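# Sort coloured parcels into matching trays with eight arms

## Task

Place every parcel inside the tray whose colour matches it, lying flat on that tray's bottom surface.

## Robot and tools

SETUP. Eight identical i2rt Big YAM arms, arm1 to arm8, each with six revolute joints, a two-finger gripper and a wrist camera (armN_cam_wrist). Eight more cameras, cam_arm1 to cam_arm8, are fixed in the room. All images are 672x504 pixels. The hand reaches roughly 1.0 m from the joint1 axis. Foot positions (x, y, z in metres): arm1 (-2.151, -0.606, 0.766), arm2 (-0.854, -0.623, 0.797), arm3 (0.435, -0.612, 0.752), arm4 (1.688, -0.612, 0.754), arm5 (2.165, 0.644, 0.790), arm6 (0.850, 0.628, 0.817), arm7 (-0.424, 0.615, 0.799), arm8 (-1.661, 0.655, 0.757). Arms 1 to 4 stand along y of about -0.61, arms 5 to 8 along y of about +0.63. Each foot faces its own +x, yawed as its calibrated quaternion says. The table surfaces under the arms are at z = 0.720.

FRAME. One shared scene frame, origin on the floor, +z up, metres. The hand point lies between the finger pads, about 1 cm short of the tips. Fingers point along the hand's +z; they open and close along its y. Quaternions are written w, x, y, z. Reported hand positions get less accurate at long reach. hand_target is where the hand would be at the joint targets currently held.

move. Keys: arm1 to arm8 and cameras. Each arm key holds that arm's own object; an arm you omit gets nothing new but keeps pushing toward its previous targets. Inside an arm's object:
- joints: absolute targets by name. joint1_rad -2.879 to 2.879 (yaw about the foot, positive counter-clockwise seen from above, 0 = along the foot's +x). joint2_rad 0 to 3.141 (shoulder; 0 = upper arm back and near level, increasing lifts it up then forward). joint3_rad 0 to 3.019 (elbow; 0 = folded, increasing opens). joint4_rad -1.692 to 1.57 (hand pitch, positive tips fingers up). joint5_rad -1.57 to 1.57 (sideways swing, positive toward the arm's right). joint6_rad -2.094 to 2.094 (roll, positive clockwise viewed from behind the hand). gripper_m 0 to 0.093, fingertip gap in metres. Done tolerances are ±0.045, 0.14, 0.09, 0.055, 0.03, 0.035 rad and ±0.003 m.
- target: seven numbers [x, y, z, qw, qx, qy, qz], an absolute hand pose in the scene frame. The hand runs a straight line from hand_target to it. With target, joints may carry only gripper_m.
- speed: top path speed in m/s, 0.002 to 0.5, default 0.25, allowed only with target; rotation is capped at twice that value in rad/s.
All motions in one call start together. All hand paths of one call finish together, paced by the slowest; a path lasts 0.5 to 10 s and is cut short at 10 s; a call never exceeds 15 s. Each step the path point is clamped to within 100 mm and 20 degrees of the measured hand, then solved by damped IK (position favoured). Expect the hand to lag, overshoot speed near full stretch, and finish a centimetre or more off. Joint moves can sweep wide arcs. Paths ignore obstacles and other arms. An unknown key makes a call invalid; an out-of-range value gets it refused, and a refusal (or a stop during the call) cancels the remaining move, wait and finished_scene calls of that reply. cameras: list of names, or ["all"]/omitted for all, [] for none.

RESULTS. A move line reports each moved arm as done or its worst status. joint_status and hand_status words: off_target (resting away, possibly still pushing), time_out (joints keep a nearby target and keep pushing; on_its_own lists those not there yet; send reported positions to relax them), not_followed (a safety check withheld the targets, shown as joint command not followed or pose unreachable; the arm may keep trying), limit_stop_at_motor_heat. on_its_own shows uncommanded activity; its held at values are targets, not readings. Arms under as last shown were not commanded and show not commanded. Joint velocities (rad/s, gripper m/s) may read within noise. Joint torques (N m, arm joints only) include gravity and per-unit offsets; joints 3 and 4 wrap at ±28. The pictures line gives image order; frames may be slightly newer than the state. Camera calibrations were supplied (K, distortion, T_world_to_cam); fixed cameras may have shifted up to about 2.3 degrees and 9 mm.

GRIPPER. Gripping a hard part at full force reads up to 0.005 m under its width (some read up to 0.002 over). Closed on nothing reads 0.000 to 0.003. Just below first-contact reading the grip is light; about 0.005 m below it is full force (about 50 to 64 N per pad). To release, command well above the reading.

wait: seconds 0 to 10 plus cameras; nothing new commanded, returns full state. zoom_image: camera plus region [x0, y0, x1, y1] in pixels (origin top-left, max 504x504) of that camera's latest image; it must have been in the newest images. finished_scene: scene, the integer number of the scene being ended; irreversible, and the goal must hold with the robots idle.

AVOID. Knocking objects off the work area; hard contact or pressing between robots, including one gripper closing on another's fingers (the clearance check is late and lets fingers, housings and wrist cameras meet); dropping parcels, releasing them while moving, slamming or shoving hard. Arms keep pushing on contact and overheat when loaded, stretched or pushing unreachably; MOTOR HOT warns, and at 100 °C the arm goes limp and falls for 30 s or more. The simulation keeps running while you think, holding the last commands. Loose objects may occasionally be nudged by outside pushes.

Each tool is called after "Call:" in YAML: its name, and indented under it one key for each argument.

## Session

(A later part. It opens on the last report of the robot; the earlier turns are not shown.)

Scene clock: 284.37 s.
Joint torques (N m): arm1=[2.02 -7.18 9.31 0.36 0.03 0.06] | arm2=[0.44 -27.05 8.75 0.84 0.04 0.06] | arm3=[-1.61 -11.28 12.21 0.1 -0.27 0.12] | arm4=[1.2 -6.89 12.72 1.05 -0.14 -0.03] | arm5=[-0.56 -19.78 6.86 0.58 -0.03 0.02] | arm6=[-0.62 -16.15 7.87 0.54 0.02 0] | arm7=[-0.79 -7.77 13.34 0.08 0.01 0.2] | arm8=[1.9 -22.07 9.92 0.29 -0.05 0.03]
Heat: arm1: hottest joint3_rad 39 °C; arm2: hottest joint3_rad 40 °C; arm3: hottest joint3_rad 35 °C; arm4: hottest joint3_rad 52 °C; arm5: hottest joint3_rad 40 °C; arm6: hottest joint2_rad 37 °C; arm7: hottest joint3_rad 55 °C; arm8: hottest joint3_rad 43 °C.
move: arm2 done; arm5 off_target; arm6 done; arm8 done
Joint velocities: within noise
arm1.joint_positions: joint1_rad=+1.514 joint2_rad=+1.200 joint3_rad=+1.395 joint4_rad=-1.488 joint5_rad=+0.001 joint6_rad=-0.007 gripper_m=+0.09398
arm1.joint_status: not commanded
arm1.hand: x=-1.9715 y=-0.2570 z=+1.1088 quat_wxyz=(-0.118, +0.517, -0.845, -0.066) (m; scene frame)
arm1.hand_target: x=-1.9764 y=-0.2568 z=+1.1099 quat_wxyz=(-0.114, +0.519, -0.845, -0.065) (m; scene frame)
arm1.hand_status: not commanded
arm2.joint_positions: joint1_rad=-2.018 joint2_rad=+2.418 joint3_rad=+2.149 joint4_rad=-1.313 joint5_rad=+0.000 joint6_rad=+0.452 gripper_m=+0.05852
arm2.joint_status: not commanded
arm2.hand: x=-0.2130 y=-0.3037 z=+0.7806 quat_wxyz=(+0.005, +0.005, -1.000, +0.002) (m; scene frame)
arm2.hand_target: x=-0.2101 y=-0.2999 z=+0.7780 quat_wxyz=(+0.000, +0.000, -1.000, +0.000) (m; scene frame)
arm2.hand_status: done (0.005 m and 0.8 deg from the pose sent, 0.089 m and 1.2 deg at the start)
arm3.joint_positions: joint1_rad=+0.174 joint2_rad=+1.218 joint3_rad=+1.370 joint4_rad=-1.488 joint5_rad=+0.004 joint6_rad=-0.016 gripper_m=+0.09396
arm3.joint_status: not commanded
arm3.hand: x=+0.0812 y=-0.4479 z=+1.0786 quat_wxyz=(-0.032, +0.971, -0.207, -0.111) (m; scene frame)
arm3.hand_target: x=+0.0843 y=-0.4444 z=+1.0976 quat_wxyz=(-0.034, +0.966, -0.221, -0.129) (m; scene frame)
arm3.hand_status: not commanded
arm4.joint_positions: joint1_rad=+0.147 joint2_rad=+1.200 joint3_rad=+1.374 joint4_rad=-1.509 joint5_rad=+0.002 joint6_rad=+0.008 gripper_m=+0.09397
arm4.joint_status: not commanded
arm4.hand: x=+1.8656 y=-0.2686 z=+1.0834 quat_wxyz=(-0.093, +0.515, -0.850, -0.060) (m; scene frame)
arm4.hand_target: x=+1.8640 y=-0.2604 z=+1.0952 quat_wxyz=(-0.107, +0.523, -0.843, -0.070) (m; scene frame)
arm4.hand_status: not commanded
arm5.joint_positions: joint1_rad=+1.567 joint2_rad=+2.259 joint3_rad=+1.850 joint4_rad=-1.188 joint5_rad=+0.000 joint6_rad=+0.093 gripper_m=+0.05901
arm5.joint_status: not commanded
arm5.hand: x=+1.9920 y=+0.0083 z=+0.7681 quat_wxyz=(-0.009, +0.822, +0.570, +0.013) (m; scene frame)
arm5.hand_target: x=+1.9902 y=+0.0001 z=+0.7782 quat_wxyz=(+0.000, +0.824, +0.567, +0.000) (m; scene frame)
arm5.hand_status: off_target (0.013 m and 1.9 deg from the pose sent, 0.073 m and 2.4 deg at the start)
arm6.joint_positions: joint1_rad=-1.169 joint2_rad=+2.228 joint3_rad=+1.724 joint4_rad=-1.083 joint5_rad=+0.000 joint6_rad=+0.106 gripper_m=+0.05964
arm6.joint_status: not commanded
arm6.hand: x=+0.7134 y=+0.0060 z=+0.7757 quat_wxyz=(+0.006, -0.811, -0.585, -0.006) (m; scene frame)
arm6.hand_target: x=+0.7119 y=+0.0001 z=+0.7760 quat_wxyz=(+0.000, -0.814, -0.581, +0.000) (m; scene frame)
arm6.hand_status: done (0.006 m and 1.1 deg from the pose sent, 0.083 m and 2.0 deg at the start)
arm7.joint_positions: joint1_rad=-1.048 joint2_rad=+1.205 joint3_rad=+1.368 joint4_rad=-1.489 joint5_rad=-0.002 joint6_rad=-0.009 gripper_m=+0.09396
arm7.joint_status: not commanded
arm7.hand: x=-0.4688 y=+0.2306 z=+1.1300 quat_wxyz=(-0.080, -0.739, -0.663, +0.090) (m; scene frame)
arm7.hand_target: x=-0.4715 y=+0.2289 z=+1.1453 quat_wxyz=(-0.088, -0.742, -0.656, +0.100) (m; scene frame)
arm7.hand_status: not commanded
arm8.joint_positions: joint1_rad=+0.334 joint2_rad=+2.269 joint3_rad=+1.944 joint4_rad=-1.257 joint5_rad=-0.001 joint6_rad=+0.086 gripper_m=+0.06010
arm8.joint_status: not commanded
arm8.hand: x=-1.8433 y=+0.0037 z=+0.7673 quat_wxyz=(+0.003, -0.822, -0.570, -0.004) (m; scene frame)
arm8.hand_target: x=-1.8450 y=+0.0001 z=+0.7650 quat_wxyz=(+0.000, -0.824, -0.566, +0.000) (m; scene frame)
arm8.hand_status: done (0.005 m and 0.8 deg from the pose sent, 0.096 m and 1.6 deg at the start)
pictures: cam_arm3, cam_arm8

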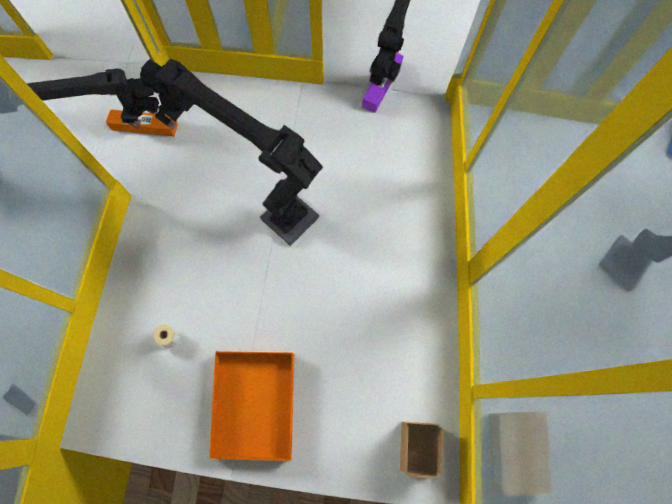

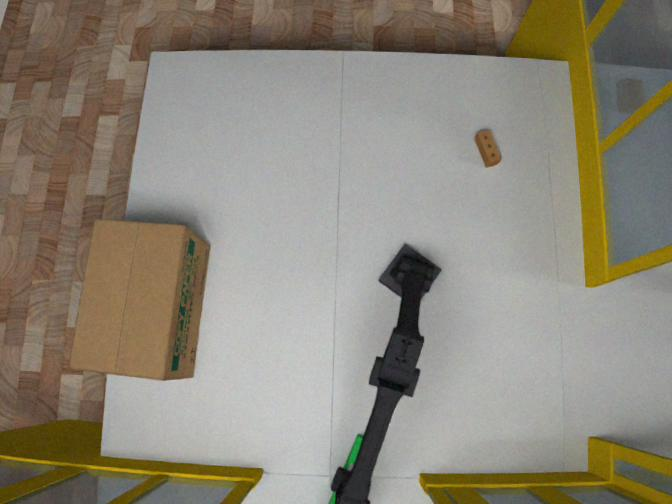

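Call:
move:
  arm8: {"target":[-1.845,0,0.760,0,0.8241,0.5664,0],"speed":0.05}
  arm5: {"target":[1.99,0,0.769,0,0.8241,0.5664,0],"speed":0.05}
  arm6: {"target":[0.712,0,0.770,0,0.8141,0.5807,0],"speed":0.05}
  arm2: {"target":[-0.21,-0.30,0.775,0,0,1,0],"speed":0.05}
  cameras: []

Call:
move:
  arm8: {"joints":{"gripper_m":0.092}}
  arm5: {"joints":{"gripper_m":0.092}}
  arm6: {"joints":{"gripper_m":0.092}}
  arm2: {"joints":{"gripper_m":0.092}}
  cameras: []

Call:
move:
  arm8: {"target":[-1.84,0.01,0.95,0,0.8241,0.5664,0],"speed":0.35}
  arm5: {"target":[1.993,0.01,0.95,0,0.8241,0.5664,0],"speed":0.35}
  arm6: {"target":[0.715,0.01,0.95,0,0.8141,0.5807,0],"speed":0.35}
  arm2: {"target":[-0.22,-0.305,0.95,0,0,1,0],"speed":0.35}
  cameras: []

Call:
move:
  arm8: {"joints":{"joint1_rad":-0.5,"joint2_rad":1.2,"joint3_rad":1.4,"joint4_rad":-1.5,"joint5_rad":0,"joint6_rad":0}}
  arm5: {"joints":{"joint1_rad":0.7,"joint2_rad":1.2,"joint3_rad":1.4,"joint4_rad":-1.5,"joint5_rad":0,"joint6_rad":0}}
  arm6: {"joints":{"joint1_rad":-0.3,"joint2_rad":1.2,"joint3_rad":1.4,"joint4_rad":-1.5,"joint5_rad":0,"joint6_rad":0}}
  arm2: {"joints":{"joint1_rad":-1.2,"joint2_rad":1.2,"joint3_rad":1.4,"joint4_rad":-1.5,"joint5_rad":0,"joint6_rad":0}}
  cameras: []

Call:
move:
  arm1: {"target":[-1.845,0.005,0.88,0,0.5664,-0.8241,0],"speed":0.4}
  arm4: {"target":[1.992,0.005,0.88,0,0.5664,-0.8241,0],"speed":0.4}
  arm3: {"target":[-0.215,-0.302,0.88,0,1,0,0],"speed":0.4}
  cameras: ["arm1_cam_wrist","arm3_cam_wrist","arm4_cam_wrist"]

Scene clock: 316.37 s.
Joint torques (N m): arm1=[2.14 -6.95 9.4 0.34 0.08 0.06] | arm2=[0.5 -27.11 8.53 0.9 0.05 0.07] | arm3=[-1.67 -11.34 12.15 0.05 -0.26 0.11] | arm4=[1.2 -6.89 12.72 1.05 -0.14 -0.03] | arm5=[-0.56 -18.55 6.26 0.87 -0.01 0.05] | arm6=[-0.62 -15.74 7.64 0.57 0.03 0] | arm7=[-0.79 -7.71 13.34 0.09 0 0.2] | arm8=[1.9 -21.83 9.4 0.29 -0.03 0.03]
Heat: arm1: hottest joint3_rad 40 °C; arm2: hottest joint2_rad 42 °C; arm3: hottest joint3_rad 35 °C; arm4: hottest joint3_rad 53 °C; arm5: hottest joint2_rad 42 °C; arm6: hottest joint3_rad 36 °C; arm7: hottest joint3_rad 56 °C; arm8: hottest joint3_rad 40 °C.
move: arm2 done; arm5 done; arm6 done; arm8 done
Joint velocities: within noise
arm1, arm3, arm4, arm7: as last shown
arm2.joint_positions: joint1_rad=-2.018 joint2_rad=+2.418 joint3_rad=+2.149 joint4_rad=-1.308 joint5_rad=+0.000 joint6_rad=+0.452 gripper_m=+0.05852
arm2.joint_status: not commanded
arm2.hand: x=-0.2120 y=-0.3032 z=+0.7806 quat_wxyz=(+0.003, +0.005, -1.000, +0.001) (m; scene frame)
arm2.hand_target: x=-0.2101 y=-0.2999 z=+0.7750 quat_wxyz=(+0.000, +0.000, -1.000, +0.000) (m; scene frame)
arm2.hand_status: done (0.007 m and 0.7 deg from the pose sent, 0.007 m and 0.8 deg at the start)
arm5.joint_positions: joint1_rad=+1.567 joint2_rad=+2.259 joint3_rad=+1.850 joint4_rad=-1.172 joint5_rad=+0.000 joint6_rad=+0.093 gripper_m=+0.05901
arm5.joint_status: not commanded
arm5.hand: x=+1.9910 y=+0.0045 z=+0.7680 quat_wxyz=(-0.004, +0.822, +0.570, +0.007) (m; scene frame)
arm5.hand_target: x=+1.9901 y=+0.0000 z=+0.7691 quat_wxyz=(+0.000, +0.824, +0.567, +0.000) (m; scene frame)
arm5.hand_status: done (0.005 m and 1.1 deg from the pose sent, 0.009 m and 1.9 deg at the start)
arm6.joint_positions: joint1_rad=-1.169 joint2_rad=+2.228 joint3_rad=+1.724 joint4_rad=-1.072 joint5_rad=+0.000 joint6_rad=+0.107 gripper_m=+0.05964
arm6.joint_status: not commanded
arm6.hand: x=+0.7128 y=+0.0033 z=+0.7757 quat_wxyz=(+0.002, -0.811, -0.584, -0.002) (m; scene frame)
arm6.hand_target: x=+0.7119 y=+0.0002 z=+0.7700 quat_wxyz=(+0.000, -0.814, -0.581, +0.000) (m; scene frame)
arm6.hand_status: done (0.007 m and 0.6 deg from the pose sent, 0.008 m and 1.1 deg at the start)
arm8.joint_positions: joint1_rad=+0.334 joint2_rad=+2.269 joint3_rad=+1.944 joint4_rad=-1.248 joint5_rad=-0.001 joint6_rad=+0.086 gripper_m=+0.06010
arm8.joint_status: not commanded
arm8.hand: x=-1.8439 y=+0.0015 z=+0.7673 quat_wxyz=(+0.000, -0.822, -0.570, -0.001) (m; scene frame)
arm8.hand_target: x=-1.8450 y=+0.0001 z=+0.7601 quat_wxyz=(+0.000, -0.824, -0.566, +0.000) (m; scene frame)
arm8.hand_status: done (0.008 m and 0.5 deg from the pose sent, 0.008 m and 0.8 deg at the start)
pictures: none
No camera images: "cameras" was empty.

Scene clock: 317.00 s.
Joint torques (N m): arm1=[1.85 -7.41 9.47 0.32 0.06 0.07] | arm2=[0.5 -27.11 8.51 0.9 0.05 0.07] | arm3=[-1.85 -11.4 12.18 0.12 -0.26 0.12] | arm4=[1.14 -6.89 12.72 1.05 -0.14 -0.04] | arm5=[-0.73 -18.96 6.23 0.79 -0.03 0.01] | arm6=[-0.62 -15.74 7.65 0.57 0.03 0] | arm7=[-0.67 -7.82 13.33 0.13 0.02 0.22] | arm8=[1.85 -21.77 9.47 0.27 -0.04 0.03]
Heat: arm1: hottest joint3_rad 40 °C; arm2: hottest joint2_rad 43 °C; arm3: hottest joint3_rad 35 °C; arm4: hottest joint3_rad 53 °C; arm5: hottest joint2_rad 42 °C; arm6: hottest joint3_rad 36 °C; arm7: hottest joint3_rad 56 °C; arm8: hottest joint3_rad 40 °C.
move: arm2 done; arm5 done; arm6 done; arm8 done
Joint velocities: within noise
arm1, arm3, arm4, arm7: as last shown
arm2.joint_positions: joint1_rad=-2.018 joint2_rad=+2.418 joint3_rad=+2.149 joint4_rad=-1.308 joint5_rad=+0.000 joint6_rad=+0.452 gripper_m=+0.09182
arm2.joint_status: all done
arm2.hand: x=-0.2120 y=-0.3032 z=+0.7806 quat_wxyz=(+0.003, +0.005, -1.000, +0.001) (m; scene frame)
arm2.hand_target: x=-0.2102 y=-0.2999 z=+0.7750 quat_wxyz=(+0.000, +0.000, -1.000, +0.000) (m; scene frame)
arm2.hand_status: not commanded
arm5.joint_positions: joint1_rad=+1.567 joint2_rad=+2.259 joint3_rad=+1.850 joint4_rad=-1.172 joint5_rad=+0.000 joint6_rad=+0.093 gripper_m=+0.09179
arm5.joint_status: all done
arm5.hand: x=+1.9909 y=+0.0045 z=+0.7680 quat_wxyz=(-0.004, +0.822, +0.570, +0.007) (m; scene frame)
arm5.hand_target: x=+1.9901 y=+0.0000 z=+0.7691 quat_wxyz=(+0.000, +0.824, +0.567, +0.000) (m; scene frame)
arm5.hand_status: not commanded
arm6.joint_positions: joint1_rad=-1.169 joint2_rad=+2.228 joint3_rad=+1.724 joint4_rad=-1.072 joint5_rad=+0.000 joint6_rad=+0.107 gripper_m=+0.09180
arm6.joint_status: all done
arm6.hand: x=+0.7128 y=+0.0033 z=+0.7757 quat_wxyz=(+0.002, -0.811, -0.584, -0.002) (m; scene frame)
arm6.hand_target: x=+0.7119 y=+0.0002 z=+0.7700 quat_wxyz=(+0.000, -0.814, -0.581, +0.000) (m; scene frame)
arm6.hand_status: not commanded
arm8.joint_positions: joint1_rad=+0.334 joint2_rad=+2.269 joint3_rad=+1.944 joint4_rad=-1.248 joint5_rad=-0.001 joint6_rad=+0.086 gripper_m=+0.09184
arm8.joint_status: all done
arm8.hand: x=-1.8439 y=+0.0015 z=+0.7673 quat_wxyz=(+0.000, -0.822, -0.570, -0.001) (m; scene frame)
arm8.hand_target: x=-1.8450 y=+0.0001 z=+0.7601 quat_wxyz=(+0.000, -0.824, -0.566, +0.000) (m; scene frame)
arm8.hand_status: not commanded
pictures: none
No camera images: "cameras" was empty.

Scene clock: 318.77 s.
Joint torques (N m): arm1=[2.14 -7.3 9.31 0.35 0.06 0.06] | arm2=[0.5 -25.64 11.96 0.13 0.05 0.07] | arm3=[-1.73 -11.52 12.18 0.09 -0.26 0.13] | arm4=[1.2 -6.89 12.72 1.06 -0.14 -0.03] | arm5=[-1.2 -16.91 9.89 -0.21 -0.04 0.04] | arm6=[-0.56 -16.03 12.19 -0.23 0.02 0] | arm7=[-0.97 -7.94 13.33 0.1 0.01 0.21] | arm8=[2.2 -19.9 14.78 -0.65 -0.03 0.05]
Heat: arm1: hottest joint3_rad 40 °C; arm2: hottest joint2_rad 42 °C; arm3: hottest joint3_rad 35 °C; arm4: hottest joint3_rad 53 °C; arm5: hottest joint2_rad 42 °C; arm6: hottest joint3_rad 37 °C; arm7: hottest joint3_rad 56 °C; arm8: hottest joint3_rad 40 °C.
move: arm2 done; arm5 off_target; arm6 off_target; arm8 off_target
Joint velocities: within noise
arm1, arm3, arm4, arm7: as last shown
arm2.joint_positions: joint1_rad=-2.018 joint2_rad=+2.296 joint3_rad=+2.360 joint4_rad=-1.652 joint5_rad=+0.000 joint6_rad=+0.453 gripper_m=+0.09192
arm2.joint_status: not commanded
arm2.hand: x=-0.2268 y=-0.3108 z=+0.9449 quat_wxyz=(+0.008, +0.005, -1.000, +0.004) (m; scene frame)
arm2.hand_target: x=-0.2205 y=-0.3051 z=+0.9499 quat_wxyz=(-0.001, +0.000, -1.000, +0.000) (m; scene frame)
arm2.hand_status: done (0.010 m and 1.1 deg from the pose sent, 0.170 m and 0.7 deg at the start; pose on its path clipped on 6 of 53 steps)
arm5.joint_positions: joint1_rad=+1.567 joint2_rad=+2.096 joint3_rad=+2.020 joint4_rad=-1.518 joint5_rad=+0.000 joint6_rad=+0.094 gripper_m=+0.09189
arm5.joint_status: not commanded
arm5.hand: x=+1.9948 y=+0.0202 z=+0.9348 quat_wxyz=(-0.009, +0.822, +0.570, +0.012) (m; scene frame)
arm5.hand_target: x=+1.9933 y=+0.0106 z=+0.9501 quat_wxyz=(+0.000, +0.824, +0.567, +0.000) (m; scene frame)
arm5.hand_status: off_target (0.018 m and 1.8 deg from the pose sent, 0.182 m and 1.0 deg at the start; pose on its path clipped on 8 of 53 steps)
arm6.joint_positions: joint1_rad=-1.169 joint2_rad=+2.045 joint3_rad=+1.839 joint4_rad=-1.408 joint5_rad=+0.000 joint6_rad=+0.108 gripper_m=+0.09189
arm6.joint_status: not commanded
arm6.hand: x=+0.7175 y=+0.0244 z=+0.9298 quat_wxyz=(+0.015, -0.811, -0.584, -0.016) (m; scene frame)
arm6.hand_target: x=+0.7151 y=+0.0110 z=+0.9501 quat_wxyz=(+0.000, -0.814, -0.581, +0.000) (m; scene frame)
arm6.hand_status: off_target (0.025 m and 2.5 deg from the pose sent, 0.174 m and 0.6 deg at the start; pose on its path clipped on 9 of 53 steps)
arm8.joint_positions: joint1_rad=+0.334 joint2_rad=+2.135 joint3_rad=+2.183 joint4_rad=-1.638 joint5_rad=-0.001 joint6_rad=+0.089 gripper_m=+0.09193
arm8.joint_status: not commanded
arm8.hand: x=-1.8384 y=+0.0213 z=+0.9449 quat_wxyz=(+0.005, -0.823, -0.569, -0.008) (m; scene frame)
arm8.hand_target: x=-1.8398 y=+0.0106 z=+0.9499 quat_wxyz=(-0.001, -0.824, -0.566, +0.000) (m; scene frame)
arm8.hand_status: off_target (0.013 m and 1.1 deg from the pose sent, 0.183 m and 0.5 deg at the start; pose on its path clipped on 10 of 53 steps)
pictures: none
No camera images: "cameras" was empty.

Scene clock: 320.53 s.
Joint torques (N m): arm1=[2.14 -7.12 9.32 0.25 0.07 0.06] | arm2=[0.85 -9.11 8.69 0.9 0.11 -0.19] | arm3=[-1.73 -11.58 12.18 0.08 -0.26 0.12] | arm4=[1.2 -6.89 12.72 1.05 -0.14 -0.03] | arm5=[-1.44 -5.77 7.5 0.94 -0.2 -0.16] | arm6=[0.09 -5.3 9.14 0.38 0.11 -0.16] | arm7=[-1.03 -7.82 13.33 0.09 0.01 0.2] | arm8=[1.32 -6.65 9.96 0.39 -0.17 -0.1]
Heat: arm1: hottest joint3_rad 40 °C; arm2: hottest joint2_rad 42 °C; arm3: hottest joint3_rad 35 °C; arm4: hottest joint3_rad 53 °C; arm5: hottest joint2_rad 41 °C; arm6: hottest joint3_rad 37 °C; arm7: hottest joint3_rad 56 °C; arm8: hottest joint3_rad 40 °C.
move: arm2 done; arm5 done; arm6 done; arm8 done
Joint velocities: within noise
arm1, arm3, arm4, arm7: as last shown
arm2.joint_positions: joint1_rad=-1.208 joint2_rad=+1.195 joint3_rad=+1.400 joint4_rad=-1.497 joint5_rad=-0.003 joint6_rad=+0.013 gripper_m=+0.09194
arm2.joint_status: all done
arm2.hand: x=-0.7401 y=-0.2528 z=+1.1471 quat_wxyz=(-0.111, +0.583, -0.800, -0.085) (m; scene frame)
arm2.hand_target: x=-0.7425 y=-0.2517 z=+1.1448 quat_wxyz=(-0.108, +0.592, -0.795, -0.081) (m; scene frame)
arm2.hand_status: not commanded
arm5.joint_positions: joint1_rad=+0.706 joint2_rad=+1.200 joint3_rad=+1.394 joint4_rad=-1.504 joint5_rad=+0.002 joint6_rad=+0.010 gripper_m=+0.09189
arm5.joint_status: all done
arm5.hand: x=+1.8146 y=+0.4762 z=+1.1321 quat_wxyz=(+0.026, +0.968, +0.214, -0.124) (m; scene frame)
arm5.hand_target: x=+1.8119 y=+0.4776 z=+1.1349 quat_wxyz=(+0.027, +0.967, +0.216, -0.129) (m; scene frame)
arm5.hand_status: not commanded
arm6.joint_positions: joint1_rad=-0.309 joint2_rad=+1.194 joint3_rad=+1.394 joint4_rad=-1.493 joint5_rad=-0.002 joint6_rad=+0.007 gripper_m=+0.09190
arm6.joint_status: all done
arm6.hand: x=+1.0829 y=+0.3182 z=+1.1644 quat_wxyz=(-0.125, -0.446, -0.884, +0.061) (m; scene frame)
arm6.hand_target: x=+1.0859 y=+0.3198 z=+1.1640 quat_wxyz=(-0.121, -0.439, -0.888, +0.060) (m; scene frame)
arm6.hand_status: not commanded
arm8.joint_positions: joint1_rad=-0.494 joint2_rad=+1.192 joint3_rad=+1.403 joint4_rad=-1.500 joint5_rad=+0.003 joint6_rad=+0.008 gripper_m=+0.09194
arm8.joint_status: all done
arm8.hand: x=-2.0061 y=+0.4810 z=+1.1089 quat_wxyz=(-0.032, -0.964, -0.227, +0.137) (m; scene frame)
arm8.hand_target: x=-2.0082 y=+0.4821 z=+1.1048 quat_wxyz=(-0.031, -0.964, -0.228, +0.132) (m; scene frame)
arm8.hand_status: not commanded
pictures: none
No camera images: "cameras" was empty.

Scene clock: 323.17 s.
Joint torques (N m): arm1=[2.43 -19.72 12.31 -0.18 -0.02 -0.04] | arm2=[0.85 -9.11 8.69 0.91 0.11 -0.19] | arm3=[-1.44 -25.05 14.28 -0.38 -0.01 -0.23] | arm4=[1.38 -17.44 14.61 -0.23 0.01 -0.03] | arm5=[-1.32 -5.77 7.51 0.69 -0.23 -0.12] | arm6=[0.15 -5.25 9.16 0.35 0.11 -0.16] | arm7=[-0.91 -7.88 13.42 0.1 0.01 0.21] | arm8=[1.26 -6.71 9.98 0.36 -0.19 -0.09]
Heat: arm1: hottest joint3_rad 40 °C; arm2: hottest joint2_rad 41 °C; arm3: hottest joint3_rad 36 °C; arm4: hottest joint3_rad 53 °C; arm5: hottest joint2_rad 40 °C; arm6: hottest joint3_rad 37 °C; arm7: hottest joint3_rad 56 °C; arm8: hottest joint3_rad 40 °C.
move: arm1 off_target; arm3 off_target; arm4 off_target
Joint velocities: within noise
arm1.joint_positions: joint1_rad=+1.515 joint2_rad=+2.181 joint3_rad=+2.066 joint4_rad=-1.467 joint5_rad=-0.005 joint6_rad=-0.093 gripper_m=+0.09398
arm1.joint_status: not commanded
arm1.hand: x=-1.8424 y=-0.0094 z=+0.8730 quat_wxyz=(+0.008, +0.558, -0.830, +0.006) (m; scene frame)
arm1.hand_target: x=-1.8454 y=+0.0044 z=+0.8801 quat_wxyz=(-0.001, +0.566, -0.824, +0.000) (m; scene frame)
arm1.hand_status: off_target (0.016 m and 1.6 deg from the pose sent, 0.370 m and 16.7 deg at the start)
arm2, arm5, arm6, arm7, arm8: as last shown
arm3.joint_positions: joint1_rad=+0.172 joint2_rad=+2.340 joint3_rad=+2.360 joint4_rad=-1.620 joint5_rad=-0.011 joint6_rad=-0.431 gripper_m=+0.09396
arm3.joint_status: not commanded
arm3.hand: x=-0.2076 y=-0.3128 z=+0.8671 quat_wxyz=(+0.008, +1.000, -0.004, +0.013) (m; scene frame)
arm3.hand_target: x=-0.2142 y=-0.3025 z=+0.8799 quat_wxyz=(-0.001, +1.000, +0.000, -0.001) (m; scene frame)
arm3.hand_status: off_target (0.018 m and 1.9 deg from the pose sent, 0.385 m and 27.5 deg at the start)
arm4.joint_positions: joint1_rad=+0.150 joint2_rad=+2.170 joint3_rad=+2.107 joint4_rad=-1.505 joint5_rad=+0.004 joint6_rad=-0.080 gripper_m=+0.09397
arm4.joint_status: not commanded
arm4.hand: x=+1.9944 y=-0.0101 z=+0.8792 quat_wxyz=(+0.006, +0.557, -0.830, +0.002) (m; scene frame)
arm4.hand_target: x=+1.9915 y=+0.0044 z=+0.8801 quat_wxyz=(-0.001, +0.566, -0.824, +0.000) (m; scene frame)
arm4.hand_status: off_target (0.015 m and 1.5 deg from the pose sent, 0.364 m and 14.3 deg at the start)
pictures: arm1_cam_wrist, arm3_cam_wrist, arm4_cam_wrist
camera_calibration:
arm1_cam_wrist: T_world_to_cam=[[0.919994, -0.391919, -0.00319635, 1.69511], [-0.314689, -0.743515, 0.590048, -1.09715], [-0.233628, -0.541835, -0.807362, 0.395906], [0, 0, 0, 1]] pos_world=[-1.81226, 0.0631155, 0.972428]
arm3_cam_wrist: T_world_to_cam=[[0.0129317, 0.999897, -0.00627062, 0.319769], [0.797064, -0.00652146, 0.603859, -0.354331], [0.603756, -0.012807, -0.797066, 0.936532], [0, 0, 0, 1]] pos_world=[-0.287147, -0.310053, 0.962449]
arm4_cam_wrist: T_world_to_cam=[[0.930515, -0.366158, 0.00836061, -1.86948], [-0.300141, -0.749267, 0.590351, 0.0767498], [-0.209897, -0.55184, -0.807103, 1.24753], [0, 0, 0, 1]] pos_world=[2.02446, 0.0614172, 0.977203]

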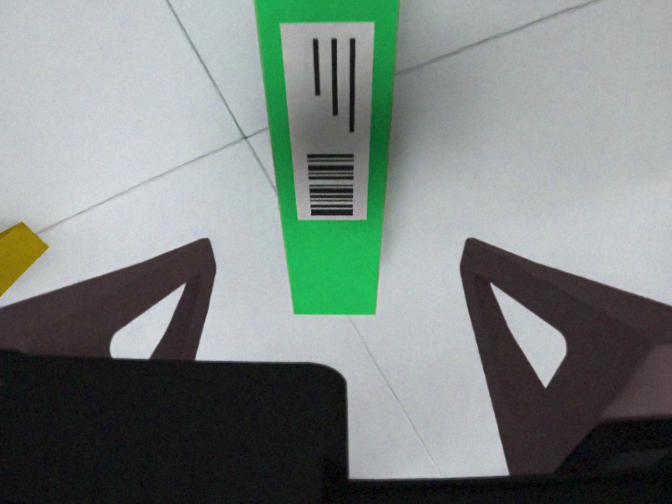

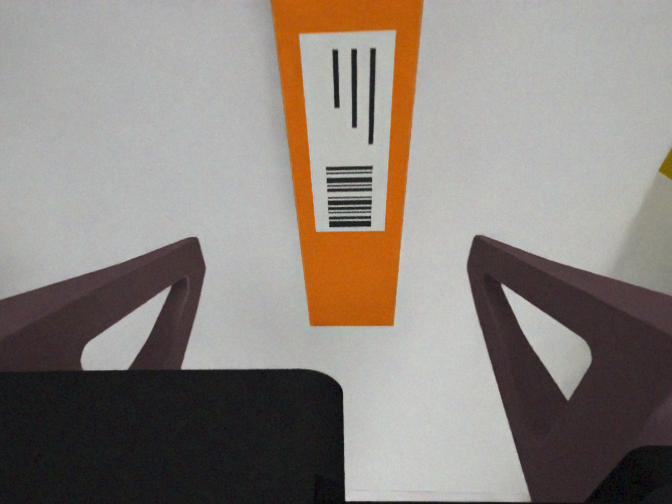

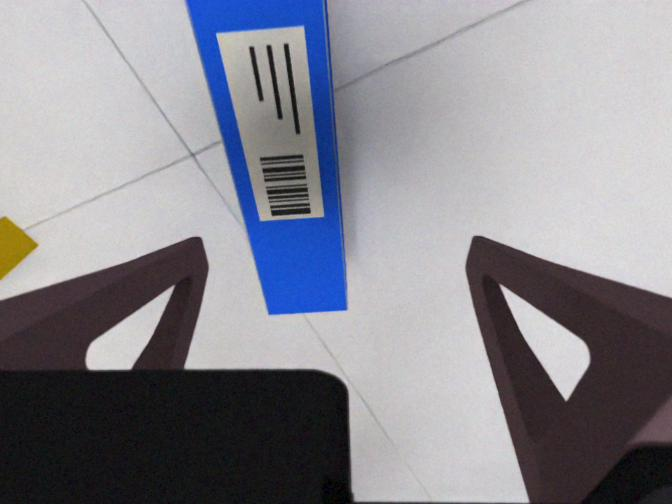

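Call:
move:
  arm1: {"target":[-1.845,0.005,0.758,0,0.5664,-0.8241,0],"speed":0.15}
  arm4: {"target":[1.972,0.012,0.765,0,0.5664,-0.8241,0],"speed":0.15}
  arm3: {"target":[-0.215,-0.300,0.772,0,1,0,0],"speed":0.15}
  cameras: ["arm1_cam_wrist","arm3_cam_wrist","arm4_cam_wrist"]

Scene clock: 346.77 s.
Joint torques (N m): arm1=[2.02 -20.19 8.03 0.7 -0.04 -0.05] | arm2=[0.85 -9.11 8.7 0.91 0.11 -0.19] | arm3=[-1.61 -26.17 9.35 0.59 -0.02 -0.23] | arm4=[0.97 -18.02 9.88 0.76 0.01 0.11] | arm5=[-1.61 -6.53 7.62 0.87 -0.19 -0.16] | arm6=[0.21 -5.25 9.14 0.34 0.11 -0.16] | arm7=[-0.67 -7.82 13.37 0.13 0 0.21] | arm8=[1.32 -6.77 9.99 0.4 -0.18 -0.09]
Heat: arm1: hottest joint3_rad 39 °C; arm2: hottest joint3_rad 38 °C; arm3: hottest joint3_rad 39 °C; arm4: hottest joint3_rad 54 °C; arm5: hottest joint3_rad 40 °C; arm6: hottest joint3_rad 37 °C; arm7: hottest joint3_rad 57 °C; arm8: hottest joint3_rad 39 °C.
move: arm1 off_target; arm3 done; arm4 off_target
Joint velocities: within noise
arm1.joint_positions: joint1_rad=+1.515 joint2_rad=+2.270 joint3_rad=+1.946 joint4_rad=-1.233 joint5_rad=-0.005 joint6_rad=-0.093 gripper_m=+0.09398
arm1.joint_status: not commanded
arm1.hand: x=-1.8368 y=+0.0002 z=+0.7702 quat_wxyz=(-0.004, +0.558, -0.830, +0.000) (m; scene frame)
arm1.hand_target: x=-1.8450 y=+0.0046 z=+0.7581 quat_wxyz=(+0.000, +0.566, -0.824, +0.000) (m; scene frame)
arm1.hand_status: off_target (0.015 m and 1.2 deg from the pose sent, 0.116 m and 1.6 deg at the start)
arm2, arm5, arm6, arm7, arm8: as last shown
arm2.hand: x=-0.7403 y=-0.2527 z=+1.1471 quat_wxyz=(-0.111, +0.583, -0.800, -0.085) (m; scene frame)
arm2.hand_target: x=-0.7427 y=-0.2516 z=+1.1448 quat_wxyz=(-0.108, +0.592, -0.794, -0.081) (m; scene frame)
arm3.joint_positions: joint1_rad=+0.172 joint2_rad=+2.385 joint3_rad=+2.199 joint4_rad=-1.396 joint5_rad=-0.011 joint6_rad=-0.432 gripper_m=+0.09396
arm3.joint_status: not commanded
arm3.hand: x=-0.2141 y=-0.3090 z=+0.7742 quat_wxyz=(+0.004, +1.000, -0.003, +0.006) (m; scene frame)
arm3.hand_target: x=-0.2149 y=-0.3002 z=+0.7721 quat_wxyz=(+0.000, +1.000, +0.000, +0.000) (m; scene frame)
arm3.hand_status: done (0.009 m and 0.9 deg from the pose sent, 0.096 m and 1.8 deg at the start)
arm4.joint_positions: joint1_rad=+0.180 joint2_rad=+2.237 joint3_rad=+1.966 joint4_rad=-1.272 joint5_rad=+0.005 joint6_rad=-0.068 gripper_m=+0.09397
arm4.joint_status: not commanded
arm4.hand: x=+1.9796 y=+0.0078 z=+0.7824 quat_wxyz=(-0.006, +0.565, -0.825, -0.004) (m; scene frame)
arm4.hand_target: x=+1.9719 y=+0.0115 z=+0.7652 quat_wxyz=(+0.000, +0.566, -0.824, +0.000) (m; scene frame)
arm4.hand_status: off_target (0.019 m and 0.9 deg from the pose sent, 0.118 m and 1.5 deg at the start)
pictures: arm1_cam_wrist, arm3_cam_wrist, arm4_cam_wrist
camera_calibration:
arm1_cam_wrist: T_world_to_cam=[[0.920406, -0.390962, -0.00118348, 1.69261], [-0.320807, -0.75697, 0.569279, -1.02279], [-0.223463, -0.523588, -0.822143, 0.349554], [0, 0, 0, 1]] pos_world=[-1.80789, 0.0705452, 0.871641]
arm3_cam_wrist: T_world_to_cam=[[0.0113131, 0.999936, 0.000977151, 0.309484], [0.806559, -0.00970286, 0.591074, -0.282105], [0.591045, -0.00589873, -0.806617, 0.873176], [0, 0, 0, 1]] pos_world=[-0.292053, -0.307051, 0.870761]
arm4_cam_wrist: T_world_to_cam=[[0.936915, -0.349388, 0.0108929, -1.86315], [-0.293014, -0.767988, 0.569507, 0.145179], [-0.190613, -0.536771, -0.821915, 1.14939], [0, 0, 0, 1]] pos_world=[2.00724, 0.0774921, 0.882315]

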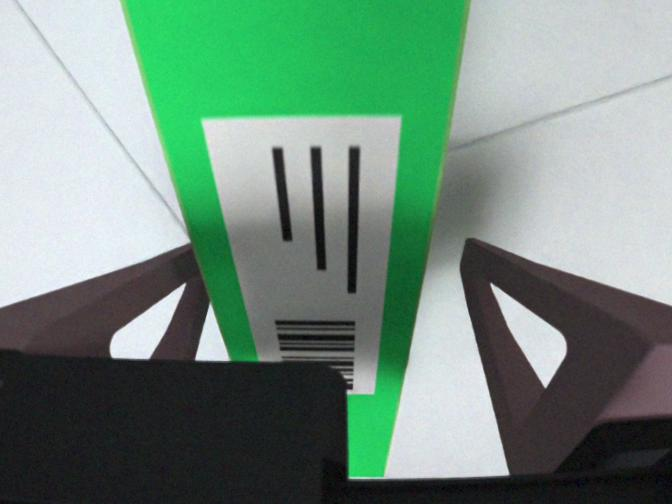

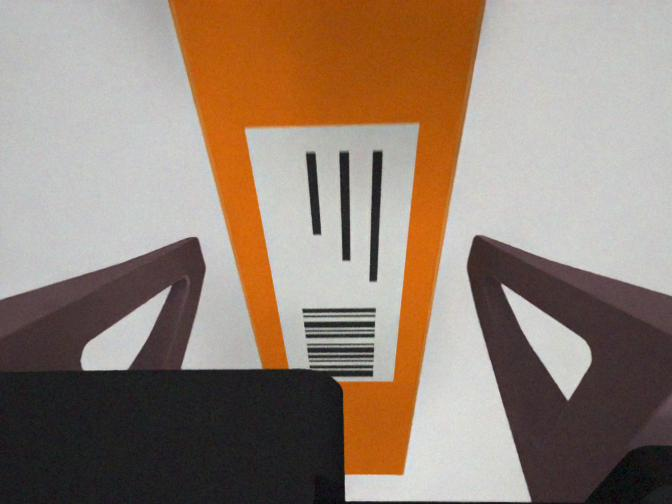

